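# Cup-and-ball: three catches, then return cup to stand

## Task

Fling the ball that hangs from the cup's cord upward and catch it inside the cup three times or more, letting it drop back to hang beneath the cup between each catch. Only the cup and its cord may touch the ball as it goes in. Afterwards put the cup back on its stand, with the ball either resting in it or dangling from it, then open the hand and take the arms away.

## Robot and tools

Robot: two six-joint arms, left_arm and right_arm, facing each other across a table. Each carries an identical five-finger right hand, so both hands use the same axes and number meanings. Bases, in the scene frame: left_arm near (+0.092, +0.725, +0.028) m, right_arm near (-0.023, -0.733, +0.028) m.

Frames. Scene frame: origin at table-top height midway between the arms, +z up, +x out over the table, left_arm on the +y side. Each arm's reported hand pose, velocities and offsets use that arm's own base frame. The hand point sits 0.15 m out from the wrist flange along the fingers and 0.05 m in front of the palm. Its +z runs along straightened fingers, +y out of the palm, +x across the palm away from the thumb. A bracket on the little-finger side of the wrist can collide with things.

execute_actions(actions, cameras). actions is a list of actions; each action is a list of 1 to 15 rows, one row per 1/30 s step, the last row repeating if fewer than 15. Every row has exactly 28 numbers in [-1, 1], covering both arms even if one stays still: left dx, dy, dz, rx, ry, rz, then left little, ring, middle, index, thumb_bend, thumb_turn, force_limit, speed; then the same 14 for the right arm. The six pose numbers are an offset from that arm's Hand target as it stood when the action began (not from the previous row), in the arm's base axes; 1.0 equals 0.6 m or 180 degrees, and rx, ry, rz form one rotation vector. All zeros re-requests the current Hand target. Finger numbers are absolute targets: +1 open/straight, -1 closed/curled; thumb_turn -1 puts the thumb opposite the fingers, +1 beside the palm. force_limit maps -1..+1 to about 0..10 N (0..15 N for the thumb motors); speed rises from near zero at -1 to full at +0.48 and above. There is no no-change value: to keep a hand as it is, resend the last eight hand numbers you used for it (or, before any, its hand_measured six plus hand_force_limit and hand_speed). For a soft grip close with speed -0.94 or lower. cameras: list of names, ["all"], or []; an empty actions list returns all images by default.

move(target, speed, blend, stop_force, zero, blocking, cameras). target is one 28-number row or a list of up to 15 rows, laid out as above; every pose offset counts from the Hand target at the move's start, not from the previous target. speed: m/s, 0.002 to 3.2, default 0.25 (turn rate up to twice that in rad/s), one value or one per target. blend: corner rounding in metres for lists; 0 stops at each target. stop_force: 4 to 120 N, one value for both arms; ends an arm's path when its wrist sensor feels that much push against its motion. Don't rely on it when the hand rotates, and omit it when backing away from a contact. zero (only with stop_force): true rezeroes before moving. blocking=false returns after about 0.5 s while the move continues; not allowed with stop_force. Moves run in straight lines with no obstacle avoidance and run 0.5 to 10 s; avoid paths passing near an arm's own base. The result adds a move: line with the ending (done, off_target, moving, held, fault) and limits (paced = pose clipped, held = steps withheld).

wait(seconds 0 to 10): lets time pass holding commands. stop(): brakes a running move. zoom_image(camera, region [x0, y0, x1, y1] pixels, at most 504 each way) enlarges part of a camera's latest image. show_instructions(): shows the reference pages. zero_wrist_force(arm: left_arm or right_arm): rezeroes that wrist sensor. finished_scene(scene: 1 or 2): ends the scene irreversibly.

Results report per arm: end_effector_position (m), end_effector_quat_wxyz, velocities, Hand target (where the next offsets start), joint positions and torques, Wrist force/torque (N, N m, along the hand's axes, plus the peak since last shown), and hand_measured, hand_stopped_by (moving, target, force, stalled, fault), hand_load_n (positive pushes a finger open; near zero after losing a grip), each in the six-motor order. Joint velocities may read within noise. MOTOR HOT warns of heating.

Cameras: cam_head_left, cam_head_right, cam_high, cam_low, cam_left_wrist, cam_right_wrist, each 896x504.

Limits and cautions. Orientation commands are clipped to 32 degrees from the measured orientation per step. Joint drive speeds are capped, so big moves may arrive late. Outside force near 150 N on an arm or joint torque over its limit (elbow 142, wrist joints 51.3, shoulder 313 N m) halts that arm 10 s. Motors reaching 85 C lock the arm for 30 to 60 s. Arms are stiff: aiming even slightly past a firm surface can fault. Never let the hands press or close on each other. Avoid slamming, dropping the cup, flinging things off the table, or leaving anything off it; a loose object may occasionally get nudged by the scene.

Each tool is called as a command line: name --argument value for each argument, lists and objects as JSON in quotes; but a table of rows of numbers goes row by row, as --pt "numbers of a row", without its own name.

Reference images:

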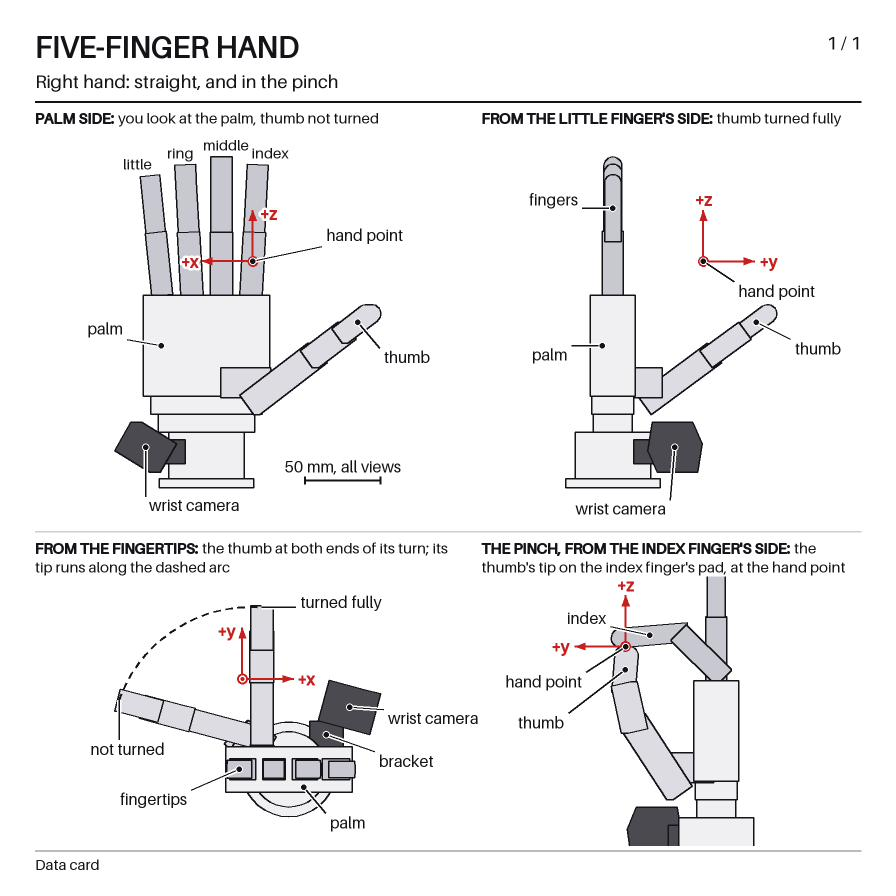

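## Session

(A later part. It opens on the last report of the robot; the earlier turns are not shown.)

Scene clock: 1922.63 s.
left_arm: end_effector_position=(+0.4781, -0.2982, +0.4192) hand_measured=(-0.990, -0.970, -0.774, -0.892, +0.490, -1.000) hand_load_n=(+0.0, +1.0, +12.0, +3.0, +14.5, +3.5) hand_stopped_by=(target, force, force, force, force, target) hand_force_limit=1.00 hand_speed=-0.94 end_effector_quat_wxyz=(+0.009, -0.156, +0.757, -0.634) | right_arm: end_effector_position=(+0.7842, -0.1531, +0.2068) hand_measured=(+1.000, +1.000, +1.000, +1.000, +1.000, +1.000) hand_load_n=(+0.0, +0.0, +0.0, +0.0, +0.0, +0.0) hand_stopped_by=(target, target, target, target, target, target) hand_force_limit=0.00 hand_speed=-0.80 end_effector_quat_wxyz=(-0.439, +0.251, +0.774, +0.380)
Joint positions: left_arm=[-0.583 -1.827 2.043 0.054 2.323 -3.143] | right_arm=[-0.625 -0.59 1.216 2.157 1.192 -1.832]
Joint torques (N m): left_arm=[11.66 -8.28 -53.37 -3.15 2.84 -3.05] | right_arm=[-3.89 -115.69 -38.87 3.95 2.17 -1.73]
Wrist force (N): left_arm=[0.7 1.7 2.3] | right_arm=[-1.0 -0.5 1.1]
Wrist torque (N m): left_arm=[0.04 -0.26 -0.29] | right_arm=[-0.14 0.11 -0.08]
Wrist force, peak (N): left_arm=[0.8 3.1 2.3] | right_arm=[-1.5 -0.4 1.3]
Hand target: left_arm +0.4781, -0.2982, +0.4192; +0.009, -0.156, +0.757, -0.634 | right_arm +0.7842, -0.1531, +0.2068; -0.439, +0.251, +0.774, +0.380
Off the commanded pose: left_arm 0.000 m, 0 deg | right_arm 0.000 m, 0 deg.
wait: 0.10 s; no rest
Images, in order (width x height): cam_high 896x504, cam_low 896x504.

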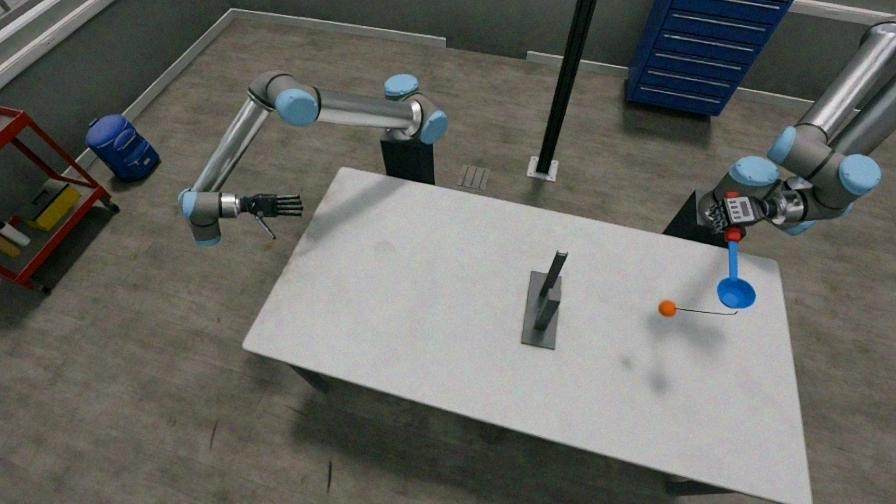

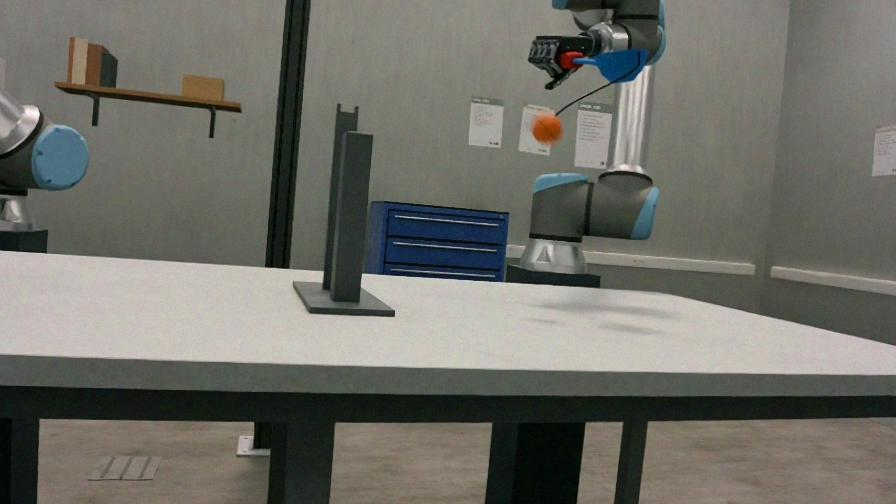

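move --pt "-0.0752 -0.253 -0.317 0 0 0 -0.98 -0.98 -0.98 -0.98 -0.98 -1 1 -0.94 0 0 0 0 0 0 1 1 1 1 1 1 0 -0.8" --speed 0.2

move --pt "0 0 -0.0375 0 0 0 -0.98 -0.98 -0.98 -0.98 -0.98 -1 1 -0.94 0 0 0 0 0 0 1 1 1 1 1 1 0 -0.8" --speed 0.006

wait --seconds 1.5 --cameras '["cam_low"]'

wait --seconds 0.5 --cameras '["cam_low","cam_high"]'

Scene clock: 1996.90 s.
left_arm: end_effector_position=(+0.4330, -0.4499, +0.2291) hand_measured=(-0.980, -0.980, -0.774, -0.940, +0.488, -1.000) hand_load_n=(+0.0, +0.5, +11.0, +10.0, +14.5, +2.5) hand_stopped_by=(target, target, force, force, force, target) hand_force_limit=1.00 hand_speed=-0.94 end_effector_quat_wxyz=(+0.009, -0.156, +0.757, -0.634) | right_arm: end_effector_position=(+0.7842, -0.1531, +0.2068) hand_measured=(+1.000, +1.000, +1.000, +1.000, +1.000, +1.000) hand_load_n=(+0.0, +0.0, +0.0, +0.0, +0.0, +0.0) hand_stopped_by=(target, target, target, target, target, target) hand_force_limit=0.00 hand_speed=-0.80 end_effector_quat_wxyz=(-0.439, +0.251, +0.774, +0.380)
Joint positions: left_arm=[-0.959 -1.674 2.286 -0.399 1.957 -3.25] | right_arm=[-0.625 -0.59 1.216 2.157 1.192 -1.832]
Joint torques (N m): left_arm=[-14.7 -11.4 -26.05 -3.68 -3.21 -3.53] | right_arm=[-3.46 -116.79 -38.82 4.05 2.24 -1.64]
Wrist force (N): left_arm=[0.2 2.0 1.1] | right_arm=[-1.1 -0.4 1.5]
Wrist torque (N m): left_arm=[0.19 -0.11 -0.45] | right_arm=[-0.16 0.11 -0.08]
Wrist force, peak (N): left_arm=[0.2 3.9 2.0] | right_arm=[-1.6 -0.2 1.7]
Hand target: left_arm +0.4330, -0.4500, +0.2290; +0.009, -0.156, +0.757, -0.634 | right_arm +0.7842, -0.1531, +0.2068; -0.439, +0.251, +0.774, +0.380
Off the commanded pose: left_arm 0.000 m, 0 deg | right_arm 0.000 m, 0 deg.
move: done

Scene clock: 2000.87 s.
left_arm: end_effector_position=(+0.4330, -0.4500, +0.2066) hand_measured=(-0.980, -0.980, -0.774, -0.940, +0.488, -1.000) hand_load_n=(+0.0, +0.0, +11.5, +9.5, +15.0, +2.5) hand_stopped_by=(target, target, force, force, force, target) hand_force_limit=1.00 hand_speed=-0.94 end_effector_quat_wxyz=(+0.009, -0.156, +0.757, -0.634) | right_arm: end_effector_position=(+0.7842, -0.1531, +0.2068) hand_measured=(+1.000, +1.000, +1.000, +1.000, +1.000, +1.000) hand_load_n=(+0.0, +0.0, +0.0, +0.5, -0.5, +0.0) hand_stopped_by=(target, target, target, target, target, target) hand_force_limit=0.00 hand_speed=-0.80 end_effector_quat_wxyz=(-0.439, +0.251, +0.774, +0.380)
Joint positions: left_arm=[-0.959 -1.645 2.309 -0.451 1.957 -3.25] | right_arm=[-0.625 -0.59 1.216 2.157 1.192 -1.832]
Joint torques (N m): left_arm=[-15.4 -11.21 -23.55 -3.89 -2.07 -3.46] | right_arm=[-2.58 -116.61 -38.25 4.03 2.11 -1.56]
Wrist force (N): left_arm=[0.4 2.2 0.7] | right_arm=[-1.0 -0.3 1.3]
Wrist torque (N m): left_arm=[0.18 -0.23 -0.47] | right_arm=[-0.13 0.11 -0.07]
Wrist force, peak (N): left_arm=[0.4 2.7 1.4] | right_arm=[-1.5 -0.7 1.4]
Hand target: left_arm +0.4330, -0.4500, +0.2065; +0.009, -0.156, +0.757, -0.634 | right_arm +0.7842, -0.1531, +0.2068; -0.439, +0.251, +0.774, +0.380
Off the commanded pose: left_arm 0.000 m, 0 deg | right_arm 0.000 m, 0 deg.
move: done

Scene clock: 2002.37 s.
left_arm: end_effector_position=(+0.4330, -0.4500, +0.2065) hand_measured=(-0.980, -0.980, -0.774, -0.940, +0.488, -1.000) hand_load_n=(+0.0, +0.5, +11.5, +10.0, +15.0, +2.5) hand_stopped_by=(target, target, force, force, force, target) hand_force_limit=1.00 hand_speed=-0.94 end_effector_quat_wxyz=(+0.009, -0.156, +0.757, -0.634) | right_arm: end_effector_position=(+0.7842, -0.1531, +0.2068) hand_measured=(+1.000, +1.000, +1.000, +1.000, +1.000, +1.000) hand_load_n=(+0.0, +0.0, +0.0, +0.0, +0.0, +0.0) hand_stopped_by=(target, target, target, target, target, target) hand_force_limit=0.00 hand_speed=-0.80 end_effector_quat_wxyz=(-0.439, +0.251, +0.774, +0.380)
Joint positions: left_arm=[-0.959 -1.645 2.309 -0.452 1.957 -3.25] | right_arm=[-0.625 -0.59 1.216 2.157 1.192 -1.832]
Joint torques (N m): left_arm=[-14.91 -14.64 -23.79 -3.66 -2.16 -3.2] | right_arm=[-3.57 -116.51 -38.6 4.11 2.17 -1.64]
Wrist force (N): left_arm=[-0.1 2.5 1.2] | right_arm=[-1.2 -0.3 1.4]
Wrist torque (N m): left_arm=[0.18 -0.16 -0.51] | right_arm=[-0.15 0.13 -0.09]
Wrist force, peak (N): left_arm=[0.4 2.8 1.4] | right_arm=[-1.6 -0.1 1.5]
Hand target: left_arm +0.4330, -0.4500, +0.2065; +0.009, -0.156, +0.757, -0.634 | right_arm +0.7842, -0.1531, +0.2068; -0.439, +0.251, +0.774, +0.380
Off the commanded pose: left_arm 0.000 m, 0 deg | right_arm 0.000 m, 0 deg.
wait: 1.50 s; at rest by 0.17 s
Images, in order (width x height): cam_low 896x504.

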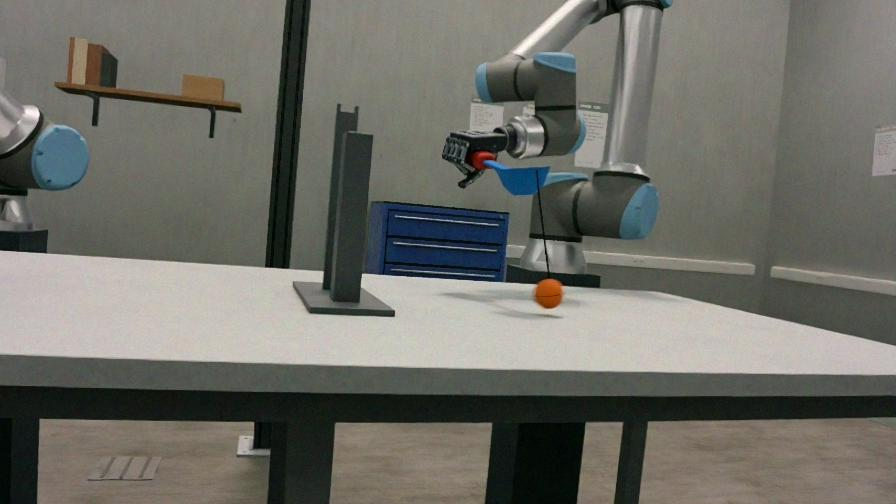

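Scene clock: 2002.87 s.
left_arm: end_effector_position=(+0.4330, -0.4500, +0.2065) hand_measured=(-0.980, -0.980, -0.774, -0.940, +0.488, -1.000) hand_load_n=(+0.0, +0.5, +11.5, +10.0, +14.5, +2.5) hand_stopped_by=(target, target, force, force, force, target) hand_force_limit=1.00 hand_speed=-0.94 end_effector_quat_wxyz=(+0.009, -0.156, +0.757, -0.634) | right_arm: end_effector_position=(+0.7842, -0.1531, +0.2068) hand_measured=(+1.000, +1.000, +1.000, +1.000, +1.000, +1.000) hand_load_n=(+0.0, +0.0, +0.0, +0.0, +0.0, +0.0) hand_stopped_by=(target, target, target, target, target, target) hand_force_limit=0.00 hand_speed=-0.80 end_effector_quat_wxyz=(-0.439, +0.251, +0.774, +0.380)
Joint positions: left_arm=[-0.959 -1.645 2.309 -0.452 1.957 -3.25] | right_arm=[-0.625 -0.59 1.216 2.157 1.192 -1.832]
Joint torques (N m): left_arm=[-14.83 -16.37 -24.44 -3.7 -1.86 -3.54] | right_arm=[-3.66 -116.53 -38.43 4.05 2.13 -1.64]
Wrist force (N): left_arm=[0.1 2.4 1.3] | right_arm=[-1.4 -0.3 1.3]
Wrist torque (N m): left_arm=[0.17 -0.10 -0.46] | right_arm=[-0.13 0.17 -0.10]
Wrist force, peak (N): left_arm=[0.2 2.6 1.2] | right_arm=[-1.4 -0.4 1.5]
Hand target: left_arm +0.4330, -0.4500, +0.2065; +0.009, -0.156, +0.757, -0.634 | right_arm +0.7842, -0.1531, +0.2068; -0.439, +0.251, +0.774, +0.380
Off the commanded pose: left_arm 0.000 m, 0 deg | right_arm 0.000 m, 0 deg.
wait: 0.50 s; at rest by 0.17 s
Images, in order (width x height): cam_high 896x504, cam_low 896x504.

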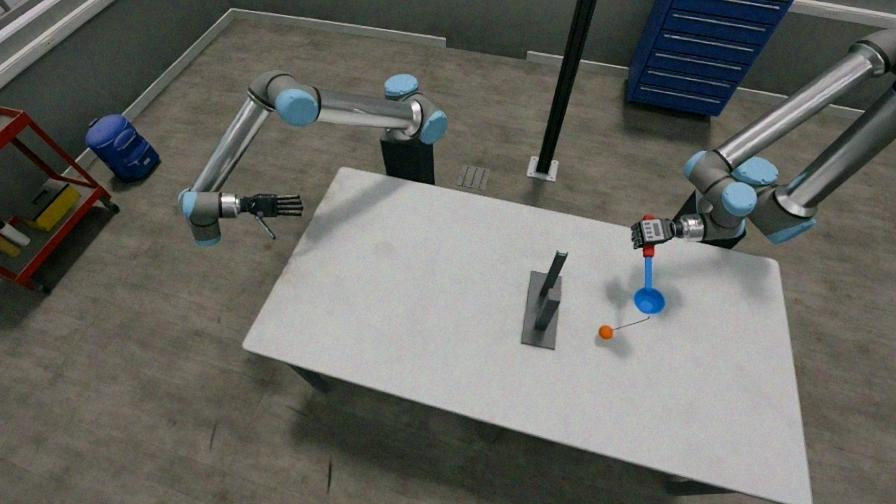

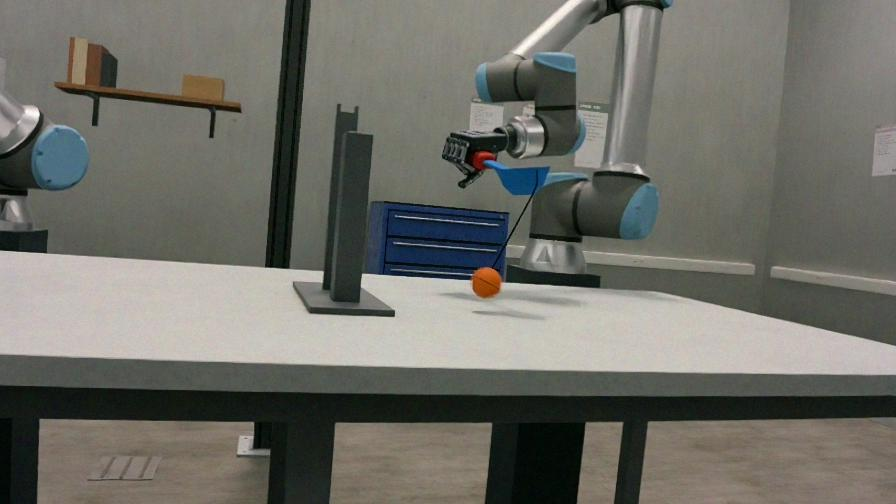

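move --pt "0 0 -0.019 0 0 0 -0.98 -0.98 -0.98 -0.98 -0.98 -1 1 -0.94 0 0 0 0 0 0 1 1 1 1 1 1 0 -0.8" --speed 0.006

wait --seconds 1.5 --cameras '["cam_low"]'

wait --seconds 0.3 --cameras '["cam_low","cam_high","cam_right_wrist","cam_left_wrist"]'

Scene clock: 2013.87 s.
left_arm: end_effector_position=(+0.4330, -0.4500, +0.1952) hand_measured=(-0.980, -0.980, -0.774, -0.940, +0.488, -1.000) hand_load_n=(+0.0, +0.0, +11.5, +9.0, +14.5, +2.5) hand_stopped_by=(target, target, force, force, force, target) hand_force_limit=1.00 hand_speed=-0.94 end_effector_quat_wxyz=(+0.009, -0.156, +0.757, -0.634) | right_arm: end_effector_position=(+0.7842, -0.1531, +0.2068) hand_measured=(+1.000, +1.000, +1.000, +1.000, +1.000, +1.000) hand_load_n=(+0.0, +0.0, +0.0, +0.0, +0.0, +0.0) hand_stopped_by=(target, target, target, target, target, target) hand_force_limit=0.00 hand_speed=-0.80 end_effector_quat_wxyz=(-0.439, +0.251, +0.774, +0.380)
Joint positions: left_arm=[-0.959 -1.629 2.32 -0.478 1.957 -3.25] | right_arm=[-0.625 -0.59 1.216 2.157 1.192 -1.832]
Joint torques (N m): left_arm=[-10.64 -15.07 -22.87 -3.12 0.04 -2.12] | right_arm=[-3.17 -117.29 -38.51 4.1 1.9 -1.63]
Wrist force (N): left_arm=[0.4 1.9 1.5] | right_arm=[-1.2 -0.4 1.3]
Wrist torque (N m): left_arm=[0.12 -0.18 -0.37] | right_arm=[-0.15 0.13 -0.08]
Wrist force, peak (N): left_arm=[0.3 2.8 1.7] | right_arm=[-1.5 -0.4 1.7]
Hand target: left_arm +0.4330, -0.4500, +0.1951; +0.009, -0.156, +0.757, -0.634 | right_arm +0.7842, -0.1531, +0.2068; -0.439, +0.251, +0.774, +0.380
Off the commanded pose: left_arm 0.000 m, 0 deg | right_arm 0.000 m, 0 deg.
move: done

Scene clock: 2015.37 s.
left_arm: end_effector_position=(+0.4330, -0.4500, +0.1951) hand_measured=(-0.980, -0.980, -0.774, -0.940, +0.488, -1.000) hand_load_n=(+0.0, +0.5, +11.5, +9.0, +14.5, +2.0) hand_stopped_by=(target, target, force, force, force, target) hand_force_limit=1.00 hand_speed=-0.94 end_effector_quat_wxyz=(+0.009, -0.156, +0.757, -0.634) | right_arm: end_effector_position=(+0.7842, -0.1531, +0.2068) hand_measured=(+1.000, +1.000, +1.000, +1.000, +1.000, +1.000) hand_load_n=(+0.0, +0.0, +0.0, +0.0, +0.0, +0.0) hand_stopped_by=(target, target, target, target, target, target) hand_force_limit=0.00 hand_speed=-0.80 end_effector_quat_wxyz=(-0.439, +0.251, +0.774, +0.380)
Joint positions: left_arm=[-0.959 -1.629 2.32 -0.479 1.957 -3.25] | right_arm=[-0.625 -0.59 1.216 2.157 1.192 -1.832]
Joint torques (N m): left_arm=[-8.25 -16.37 -22.89 -3.74 -0.02 -2.17] | right_arm=[-3.04 -116.77 -38.76 4.09 2.1 -1.67]
Wrist force (N): left_arm=[0.3 2.1 1.3] | right_arm=[-1.1 -0.4 1.4]
Wrist torque (N m): left_arm=[0.16 -0.17 -0.37] | right_arm=[-0.14 0.10 -0.08]
Wrist force, peak (N): left_arm=[0.4 2.5 1.4] | right_arm=[-1.5 -0.5 1.4]
Hand target: left_arm +0.4330, -0.4500, +0.1951; +0.009, -0.156, +0.757, -0.634 | right_arm +0.7842, -0.1531, +0.2068; -0.439, +0.251, +0.774, +0.380
Off the commanded pose: left_arm 0.000 m, 0 deg | right_arm 0.000 m, 0 deg.
wait: 1.50 s; at rest by 0.17 s
Images, in order (width x height): cam_low 896x504.

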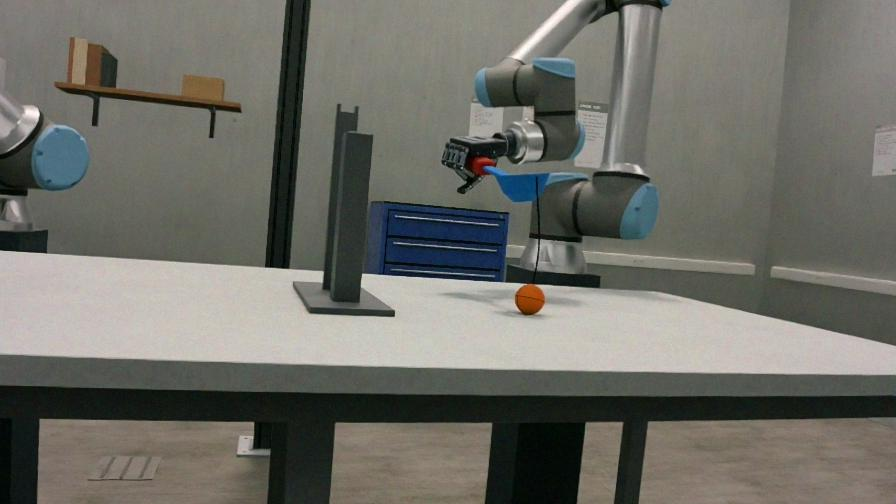

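Scene clock: 2015.67 s.
left_arm: end_effector_position=(+0.4330, -0.4500, +0.1951) hand_measured=(-0.980, -0.980, -0.774, -0.940, +0.488, -1.000) hand_load_n=(+0.0, +0.5, +11.0, +9.5, +14.5, +2.0) hand_stopped_by=(target, target, force, force, force, target) hand_force_limit=1.00 hand_speed=-0.94 end_effector_quat_wxyz=(+0.009, -0.156, +0.757, -0.634) | right_arm: end_effector_position=(+0.7842, -0.1531, +0.2068) hand_measured=(+1.000, +1.000, +1.000, +1.000, +1.000, +1.000) hand_load_n=(+0.0, +0.0, +0.0, +0.0, +0.0, +0.0) hand_stopped_by=(target, target, target, target, target, target) hand_force_limit=0.00 hand_speed=-0.80 end_effector_quat_wxyz=(-0.439, +0.251, +0.774, +0.380)
Joint positions: left_arm=[-0.959 -1.629 2.32 -0.479 1.957 -3.25] | right_arm=[-0.625 -0.59 1.216 2.157 1.192 -1.832]
Joint torques (N m): left_arm=[-9.17 -16.1 -22.05 -3.66 -0.11 -2.07] | right_arm=[-3.29 -117.27 -38.57 4.1 2.12 -1.73]
Wrist force (N): left_arm=[0.4 2.2 1.2] | right_arm=[-1.3 -0.4 1.2]
Wrist torque (N m): left_arm=[0.18 -0.18 -0.36] | right_arm=[-0.15 0.16 -0.09]
Wrist force, peak (N): left_arm=[0.4 2.4 1.3] | right_arm=[-1.3 -0.5 1.5]
Hand target: left_arm +0.4330, -0.4500, +0.1951; +0.009, -0.156, +0.757, -0.634 | right_arm +0.7842, -0.1531, +0.2068; -0.439, +0.251, +0.774, +0.380
Off the commanded pose: left_arm 0.000 m, 0 deg | right_arm 0.000 m, 0 deg.
wait: 0.30 s; at rest by 0.17 s
camera_calibration:
cam_left_wrist: T_world_to_cam=[[-0.483005, 0.0930956, -0.870655, 0.41465], [0.638404, 0.717979, -0.277391, 0.103778], [0.599288, -0.689811, -0.40622, -0.374632], [0, 0, 0, 1]] pos_world=[0.358539, -0.371537, 0.237621]
Images, in order (width x height): cam_high 896x504, cam_low 896x504, cam_left_wrist 896x504, cam_right_wrist 896x504.

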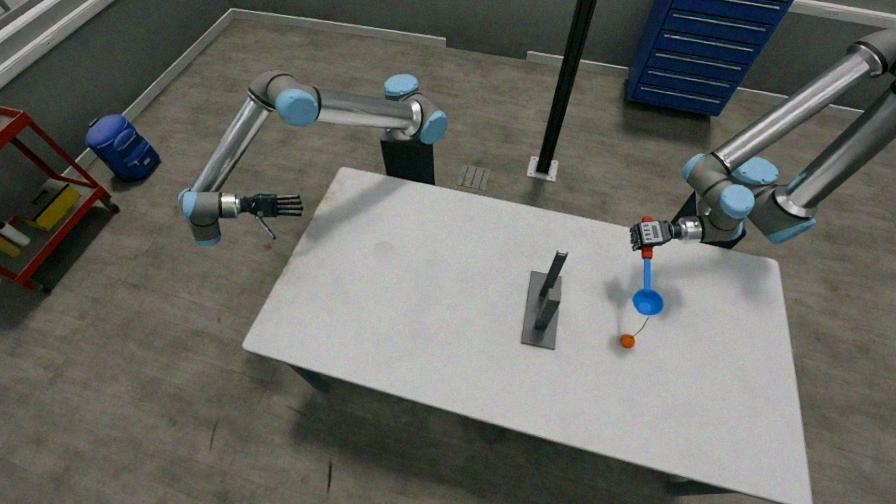

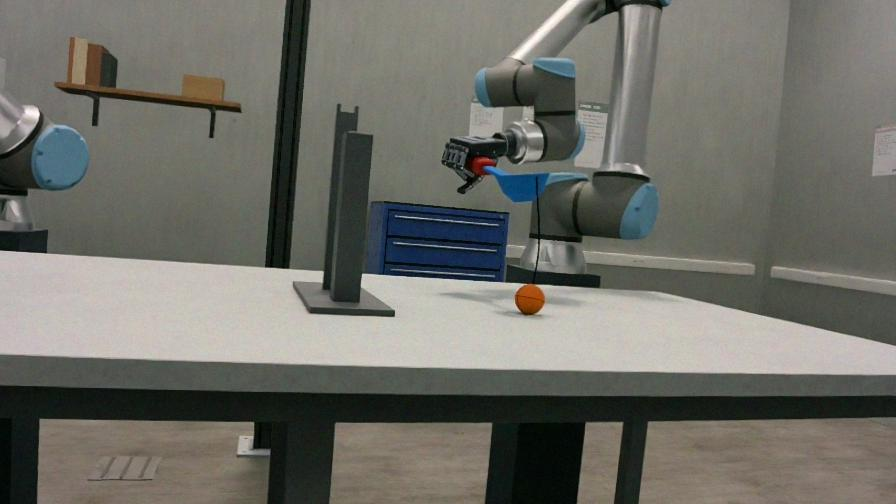

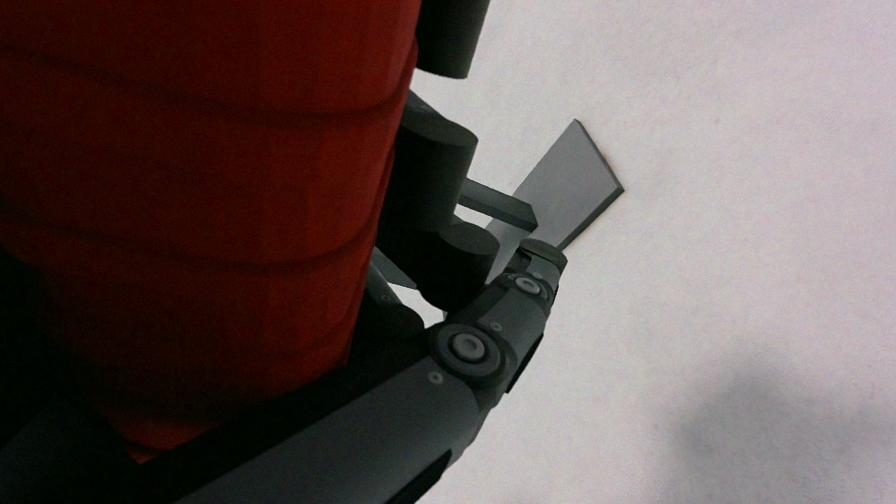

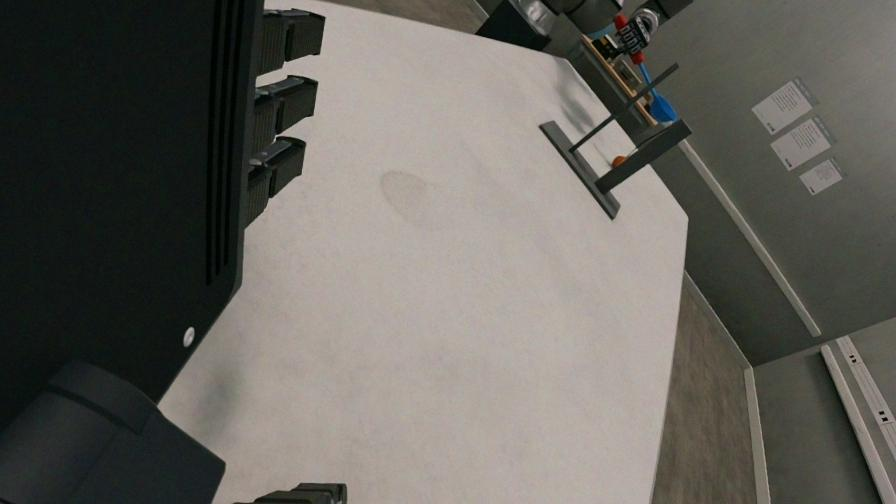

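zoom_image --camera "cam_right_wrist" --region '[560, 0, 720, 180]'

zoom_image --camera "cam_low" --region '[430, 120, 600, 330]'

zoom_image --camera "cam_high" --region '[580, 190, 720, 370]'

Scaled by 2.800.

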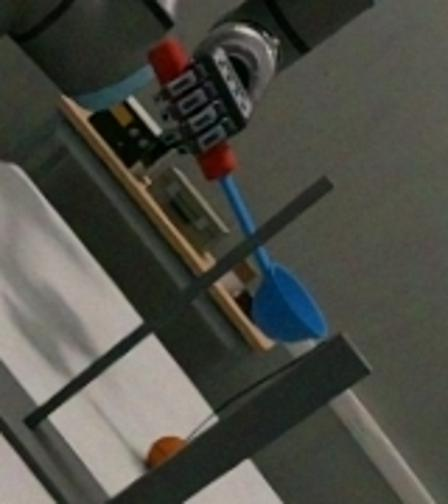

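Scaled by 2.400.

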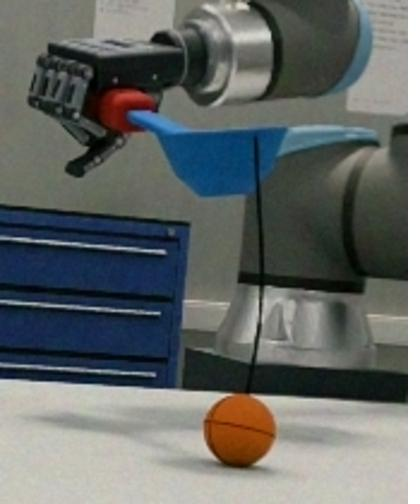

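Scaled by 2.800.

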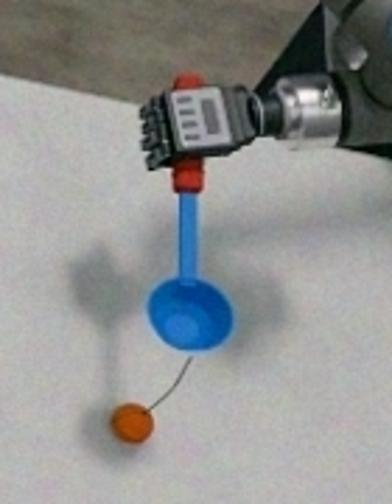

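move --pt "0 0.006 0.006 0 0 0 -0.98 -0.98 -0.98 -0.98 -0.98 -1 1 -0.94 0 0 0 0 0 0 1 1 1 1 1 1 0 -0.8" --pt "0 0.006 0.0333 0 0 0 -0.98 -0.98 -0.98 -0.98 -0.98 -1 1 -0.94 0 0 0 0 0 0 1 1 1 1 1 1 0 -0.8" --speed 0.005 --cameras '["cam_low"]'

wait --seconds 0.2 --cameras '["cam_low"]'

wait --seconds 0.2 --cameras '["cam_low","cam_high"]'

Scene clock: 2048.90 s.
left_arm: end_effector_position=(+0.4330, -0.4464, +0.2151) hand_measured=(-0.980, -0.980, -0.774, -0.940, +0.488, -1.000) hand_load_n=(+0.0, +0.5, +11.5, +10.0, +14.5, +2.5) hand_stopped_by=(target, target, force, force, force, target) hand_force_limit=1.00 hand_speed=-0.94 end_effector_quat_wxyz=(+0.009, -0.156, +0.757, -0.634) | right_arm: end_effector_position=(+0.7842, -0.1531, +0.2068) hand_measured=(+1.000, +1.000, +1.000, +1.000, +1.000, +1.000) hand_load_n=(+0.0, +0.0, +0.0, +0.0, +0.0, +0.0) hand_stopped_by=(target, target, target, target, target, target) hand_force_limit=0.00 hand_speed=-0.80 end_effector_quat_wxyz=(-0.439, +0.251, +0.774, +0.380)
Joint positions: left_arm=[-0.953 -1.66 2.303 -0.431 1.963 -3.248] | right_arm=[-0.625 -0.59 1.216 2.157 1.192 -1.832]
Joint torques (N m): left_arm=[12.69 -32.44 -47.77 -0.03 3.11 4.17] | right_arm=[-2.72 -116.75 -38.81 4.21 2.12 -1.65]
Wrist force (N): left_arm=[0.0 2.4 1.4] | right_arm=[-1.2 -0.2 1.2]
Wrist torque (N m): left_arm=[0.18 -0.15 -0.79] | right_arm=[-0.11 0.13 -0.08]
Wrist force, peak (N): left_arm=[0.1 2.6 1.6] | right_arm=[-1.5 -0.4 1.7]
Hand target: left_arm +0.4330, -0.4464, +0.2151; +0.009, -0.156, +0.757, -0.634 | right_arm +0.7842, -0.1531, +0.2068; -0.439, +0.251, +0.774, +0.380
Off the commanded pose: left_arm 0.000 m, 0 deg | right_arm 0.000 m, 0 deg.
move: done
Images, in order (width x height): cam_low 896x504.

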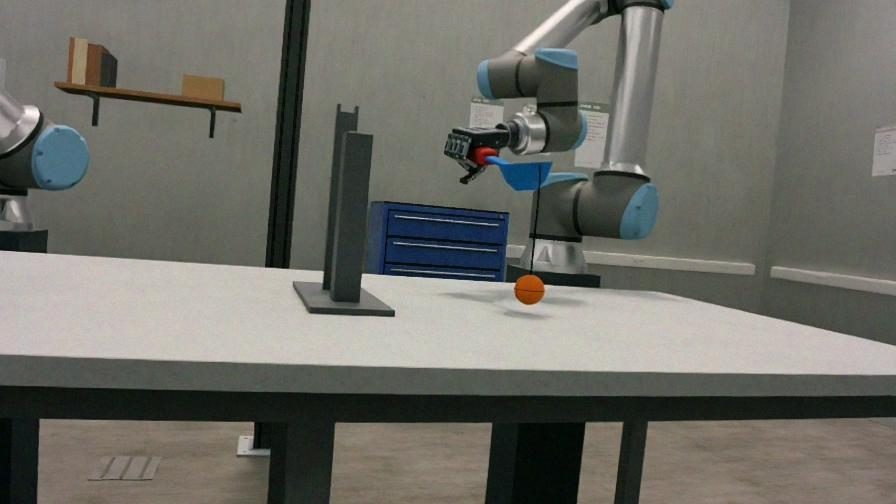

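Scene clock: 2049.10 s.
left_arm: end_effector_position=(+0.4330, -0.4464, +0.2151) hand_measured=(-0.980, -0.980, -0.774, -0.940, +0.488, -1.000) hand_load_n=(+0.0, +0.5, +11.5, +9.5, +14.5, +2.5) hand_stopped_by=(target, target, force, force, force, target) hand_force_limit=1.00 hand_speed=-0.94 end_effector_quat_wxyz=(+0.009, -0.156, +0.757, -0.634) | right_arm: end_effector_position=(+0.7842, -0.1531, +0.2068) hand_measured=(+1.000, +1.000, +1.000, +1.000, +1.000, +1.000) hand_load_n=(+0.0, +0.0, +0.0, -0.5, +0.0, +0.0) hand_stopped_by=(target, target, target, target, target, target) hand_force_limit=0.00 hand_speed=-0.80 end_effector_quat_wxyz=(-0.439, +0.251, +0.774, +0.380)
Joint positions: left_arm=[-0.953 -1.66 2.303 -0.431 1.963 -3.248] | right_arm=[-0.625 -0.59 1.216 2.157 1.192 -1.832]
Joint torques (N m): left_arm=[12.38 -35.59 -49.18 -0.18 3.02 4.3] | right_arm=[-3.19 -116.94 -38.7 4.21 2.08 -1.56]
Wrist force (N): left_arm=[0.2 2.1 1.0] | right_arm=[-1.1 -0.2 1.4]
Wrist torque (N m): left_arm=[0.17 -0.15 -0.79] | right_arm=[-0.12 0.12 -0.07]
Wrist force, peak (N): left_arm=[0.2 2.6 1.0] | right_arm=[-1.4 -0.5 1.5]
Hand target: left_arm +0.4330, -0.4464, +0.2151; +0.009, -0.156, +0.757, -0.634 | right_arm +0.7842, -0.1531, +0.2068; -0.439, +0.251, +0.774, +0.380
Off the commanded pose: left_arm 0.000 m, 0 deg | right_arm 0.000 m, 0 deg.
wait: 0.20 s; at rest by 0.17 s
Images, in order (width x height): cam_low 896x504.

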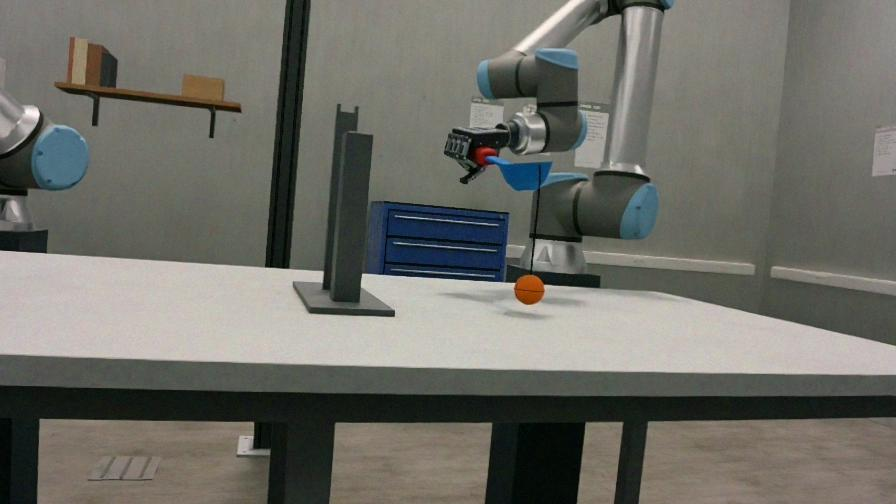

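Scene clock: 2049.30 s.
left_arm: end_effector_position=(+0.4330, -0.4464, +0.2151) hand_measured=(-0.980, -0.980, -0.774, -0.940, +0.488, -1.000) hand_load_n=(+0.0, +0.0, +11.0, +10.0, +15.0, +2.5) hand_stopped_by=(target, target, force, force, force, target) hand_force_limit=1.00 hand_speed=-0.94 end_effector_quat_wxyz=(+0.009, -0.156, +0.757, -0.634) | right_arm: end_effector_position=(+0.7842, -0.1531, +0.2068) hand_measured=(+1.000, +1.000, +1.000, +1.000, +1.000, +1.000) hand_load_n=(+0.0, +0.0, +0.0, +0.0, +0.0, +0.0) hand_stopped_by=(target, target, target, target, target, target) hand_force_limit=0.00 hand_speed=-0.80 end_effector_quat_wxyz=(-0.439, +0.251, +0.774, +0.380)
Joint positions: left_arm=[-0.953 -1.66 2.303 -0.431 1.963 -3.248] | right_arm=[-0.625 -0.59 1.216 2.157 1.192 -1.832]
Joint torques (N m): left_arm=[10.32 -33.18 -48.27 -0.09 2.97 4.01] | right_arm=[-2.72 -116.04 -38.84 4.12 2.22 -1.72]
Wrist force (N): left_arm=[0.5 2.3 1.2] | right_arm=[-1.3 -0.3 1.4]
Wrist torque (N m): left_arm=[0.20 -0.22 -0.77] | right_arm=[-0.14 0.14 -0.09]
Wrist force, peak (N): left_arm=[0.5 2.3 1.2] | right_arm=[-1.3 -0.3 1.4]
Hand target: left_arm +0.4330, -0.4464, +0.2151; +0.009, -0.156, +0.757, -0.634 | right_arm +0.7842, -0.1531, +0.2068; -0.439, +0.251, +0.774, +0.380
Off the commanded pose: left_arm 0.000 m, 0 deg | right_arm 0.000 m, 0 deg.
wait: 0.20 s; at rest by 0.17 s
Images, in order (width x height): cam_high 896x504, cam_low 896x504.

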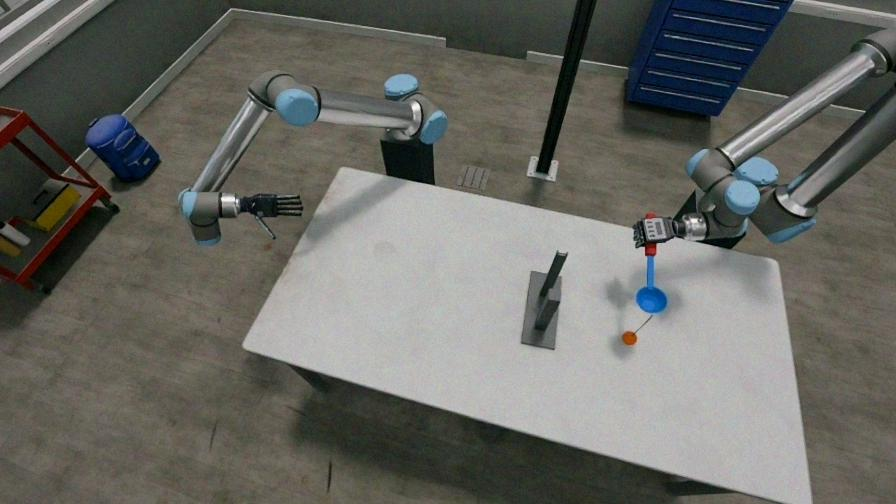

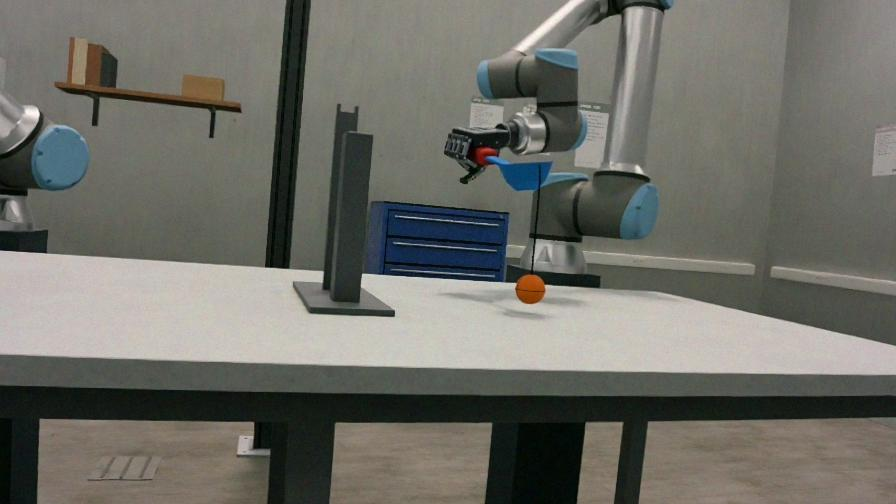

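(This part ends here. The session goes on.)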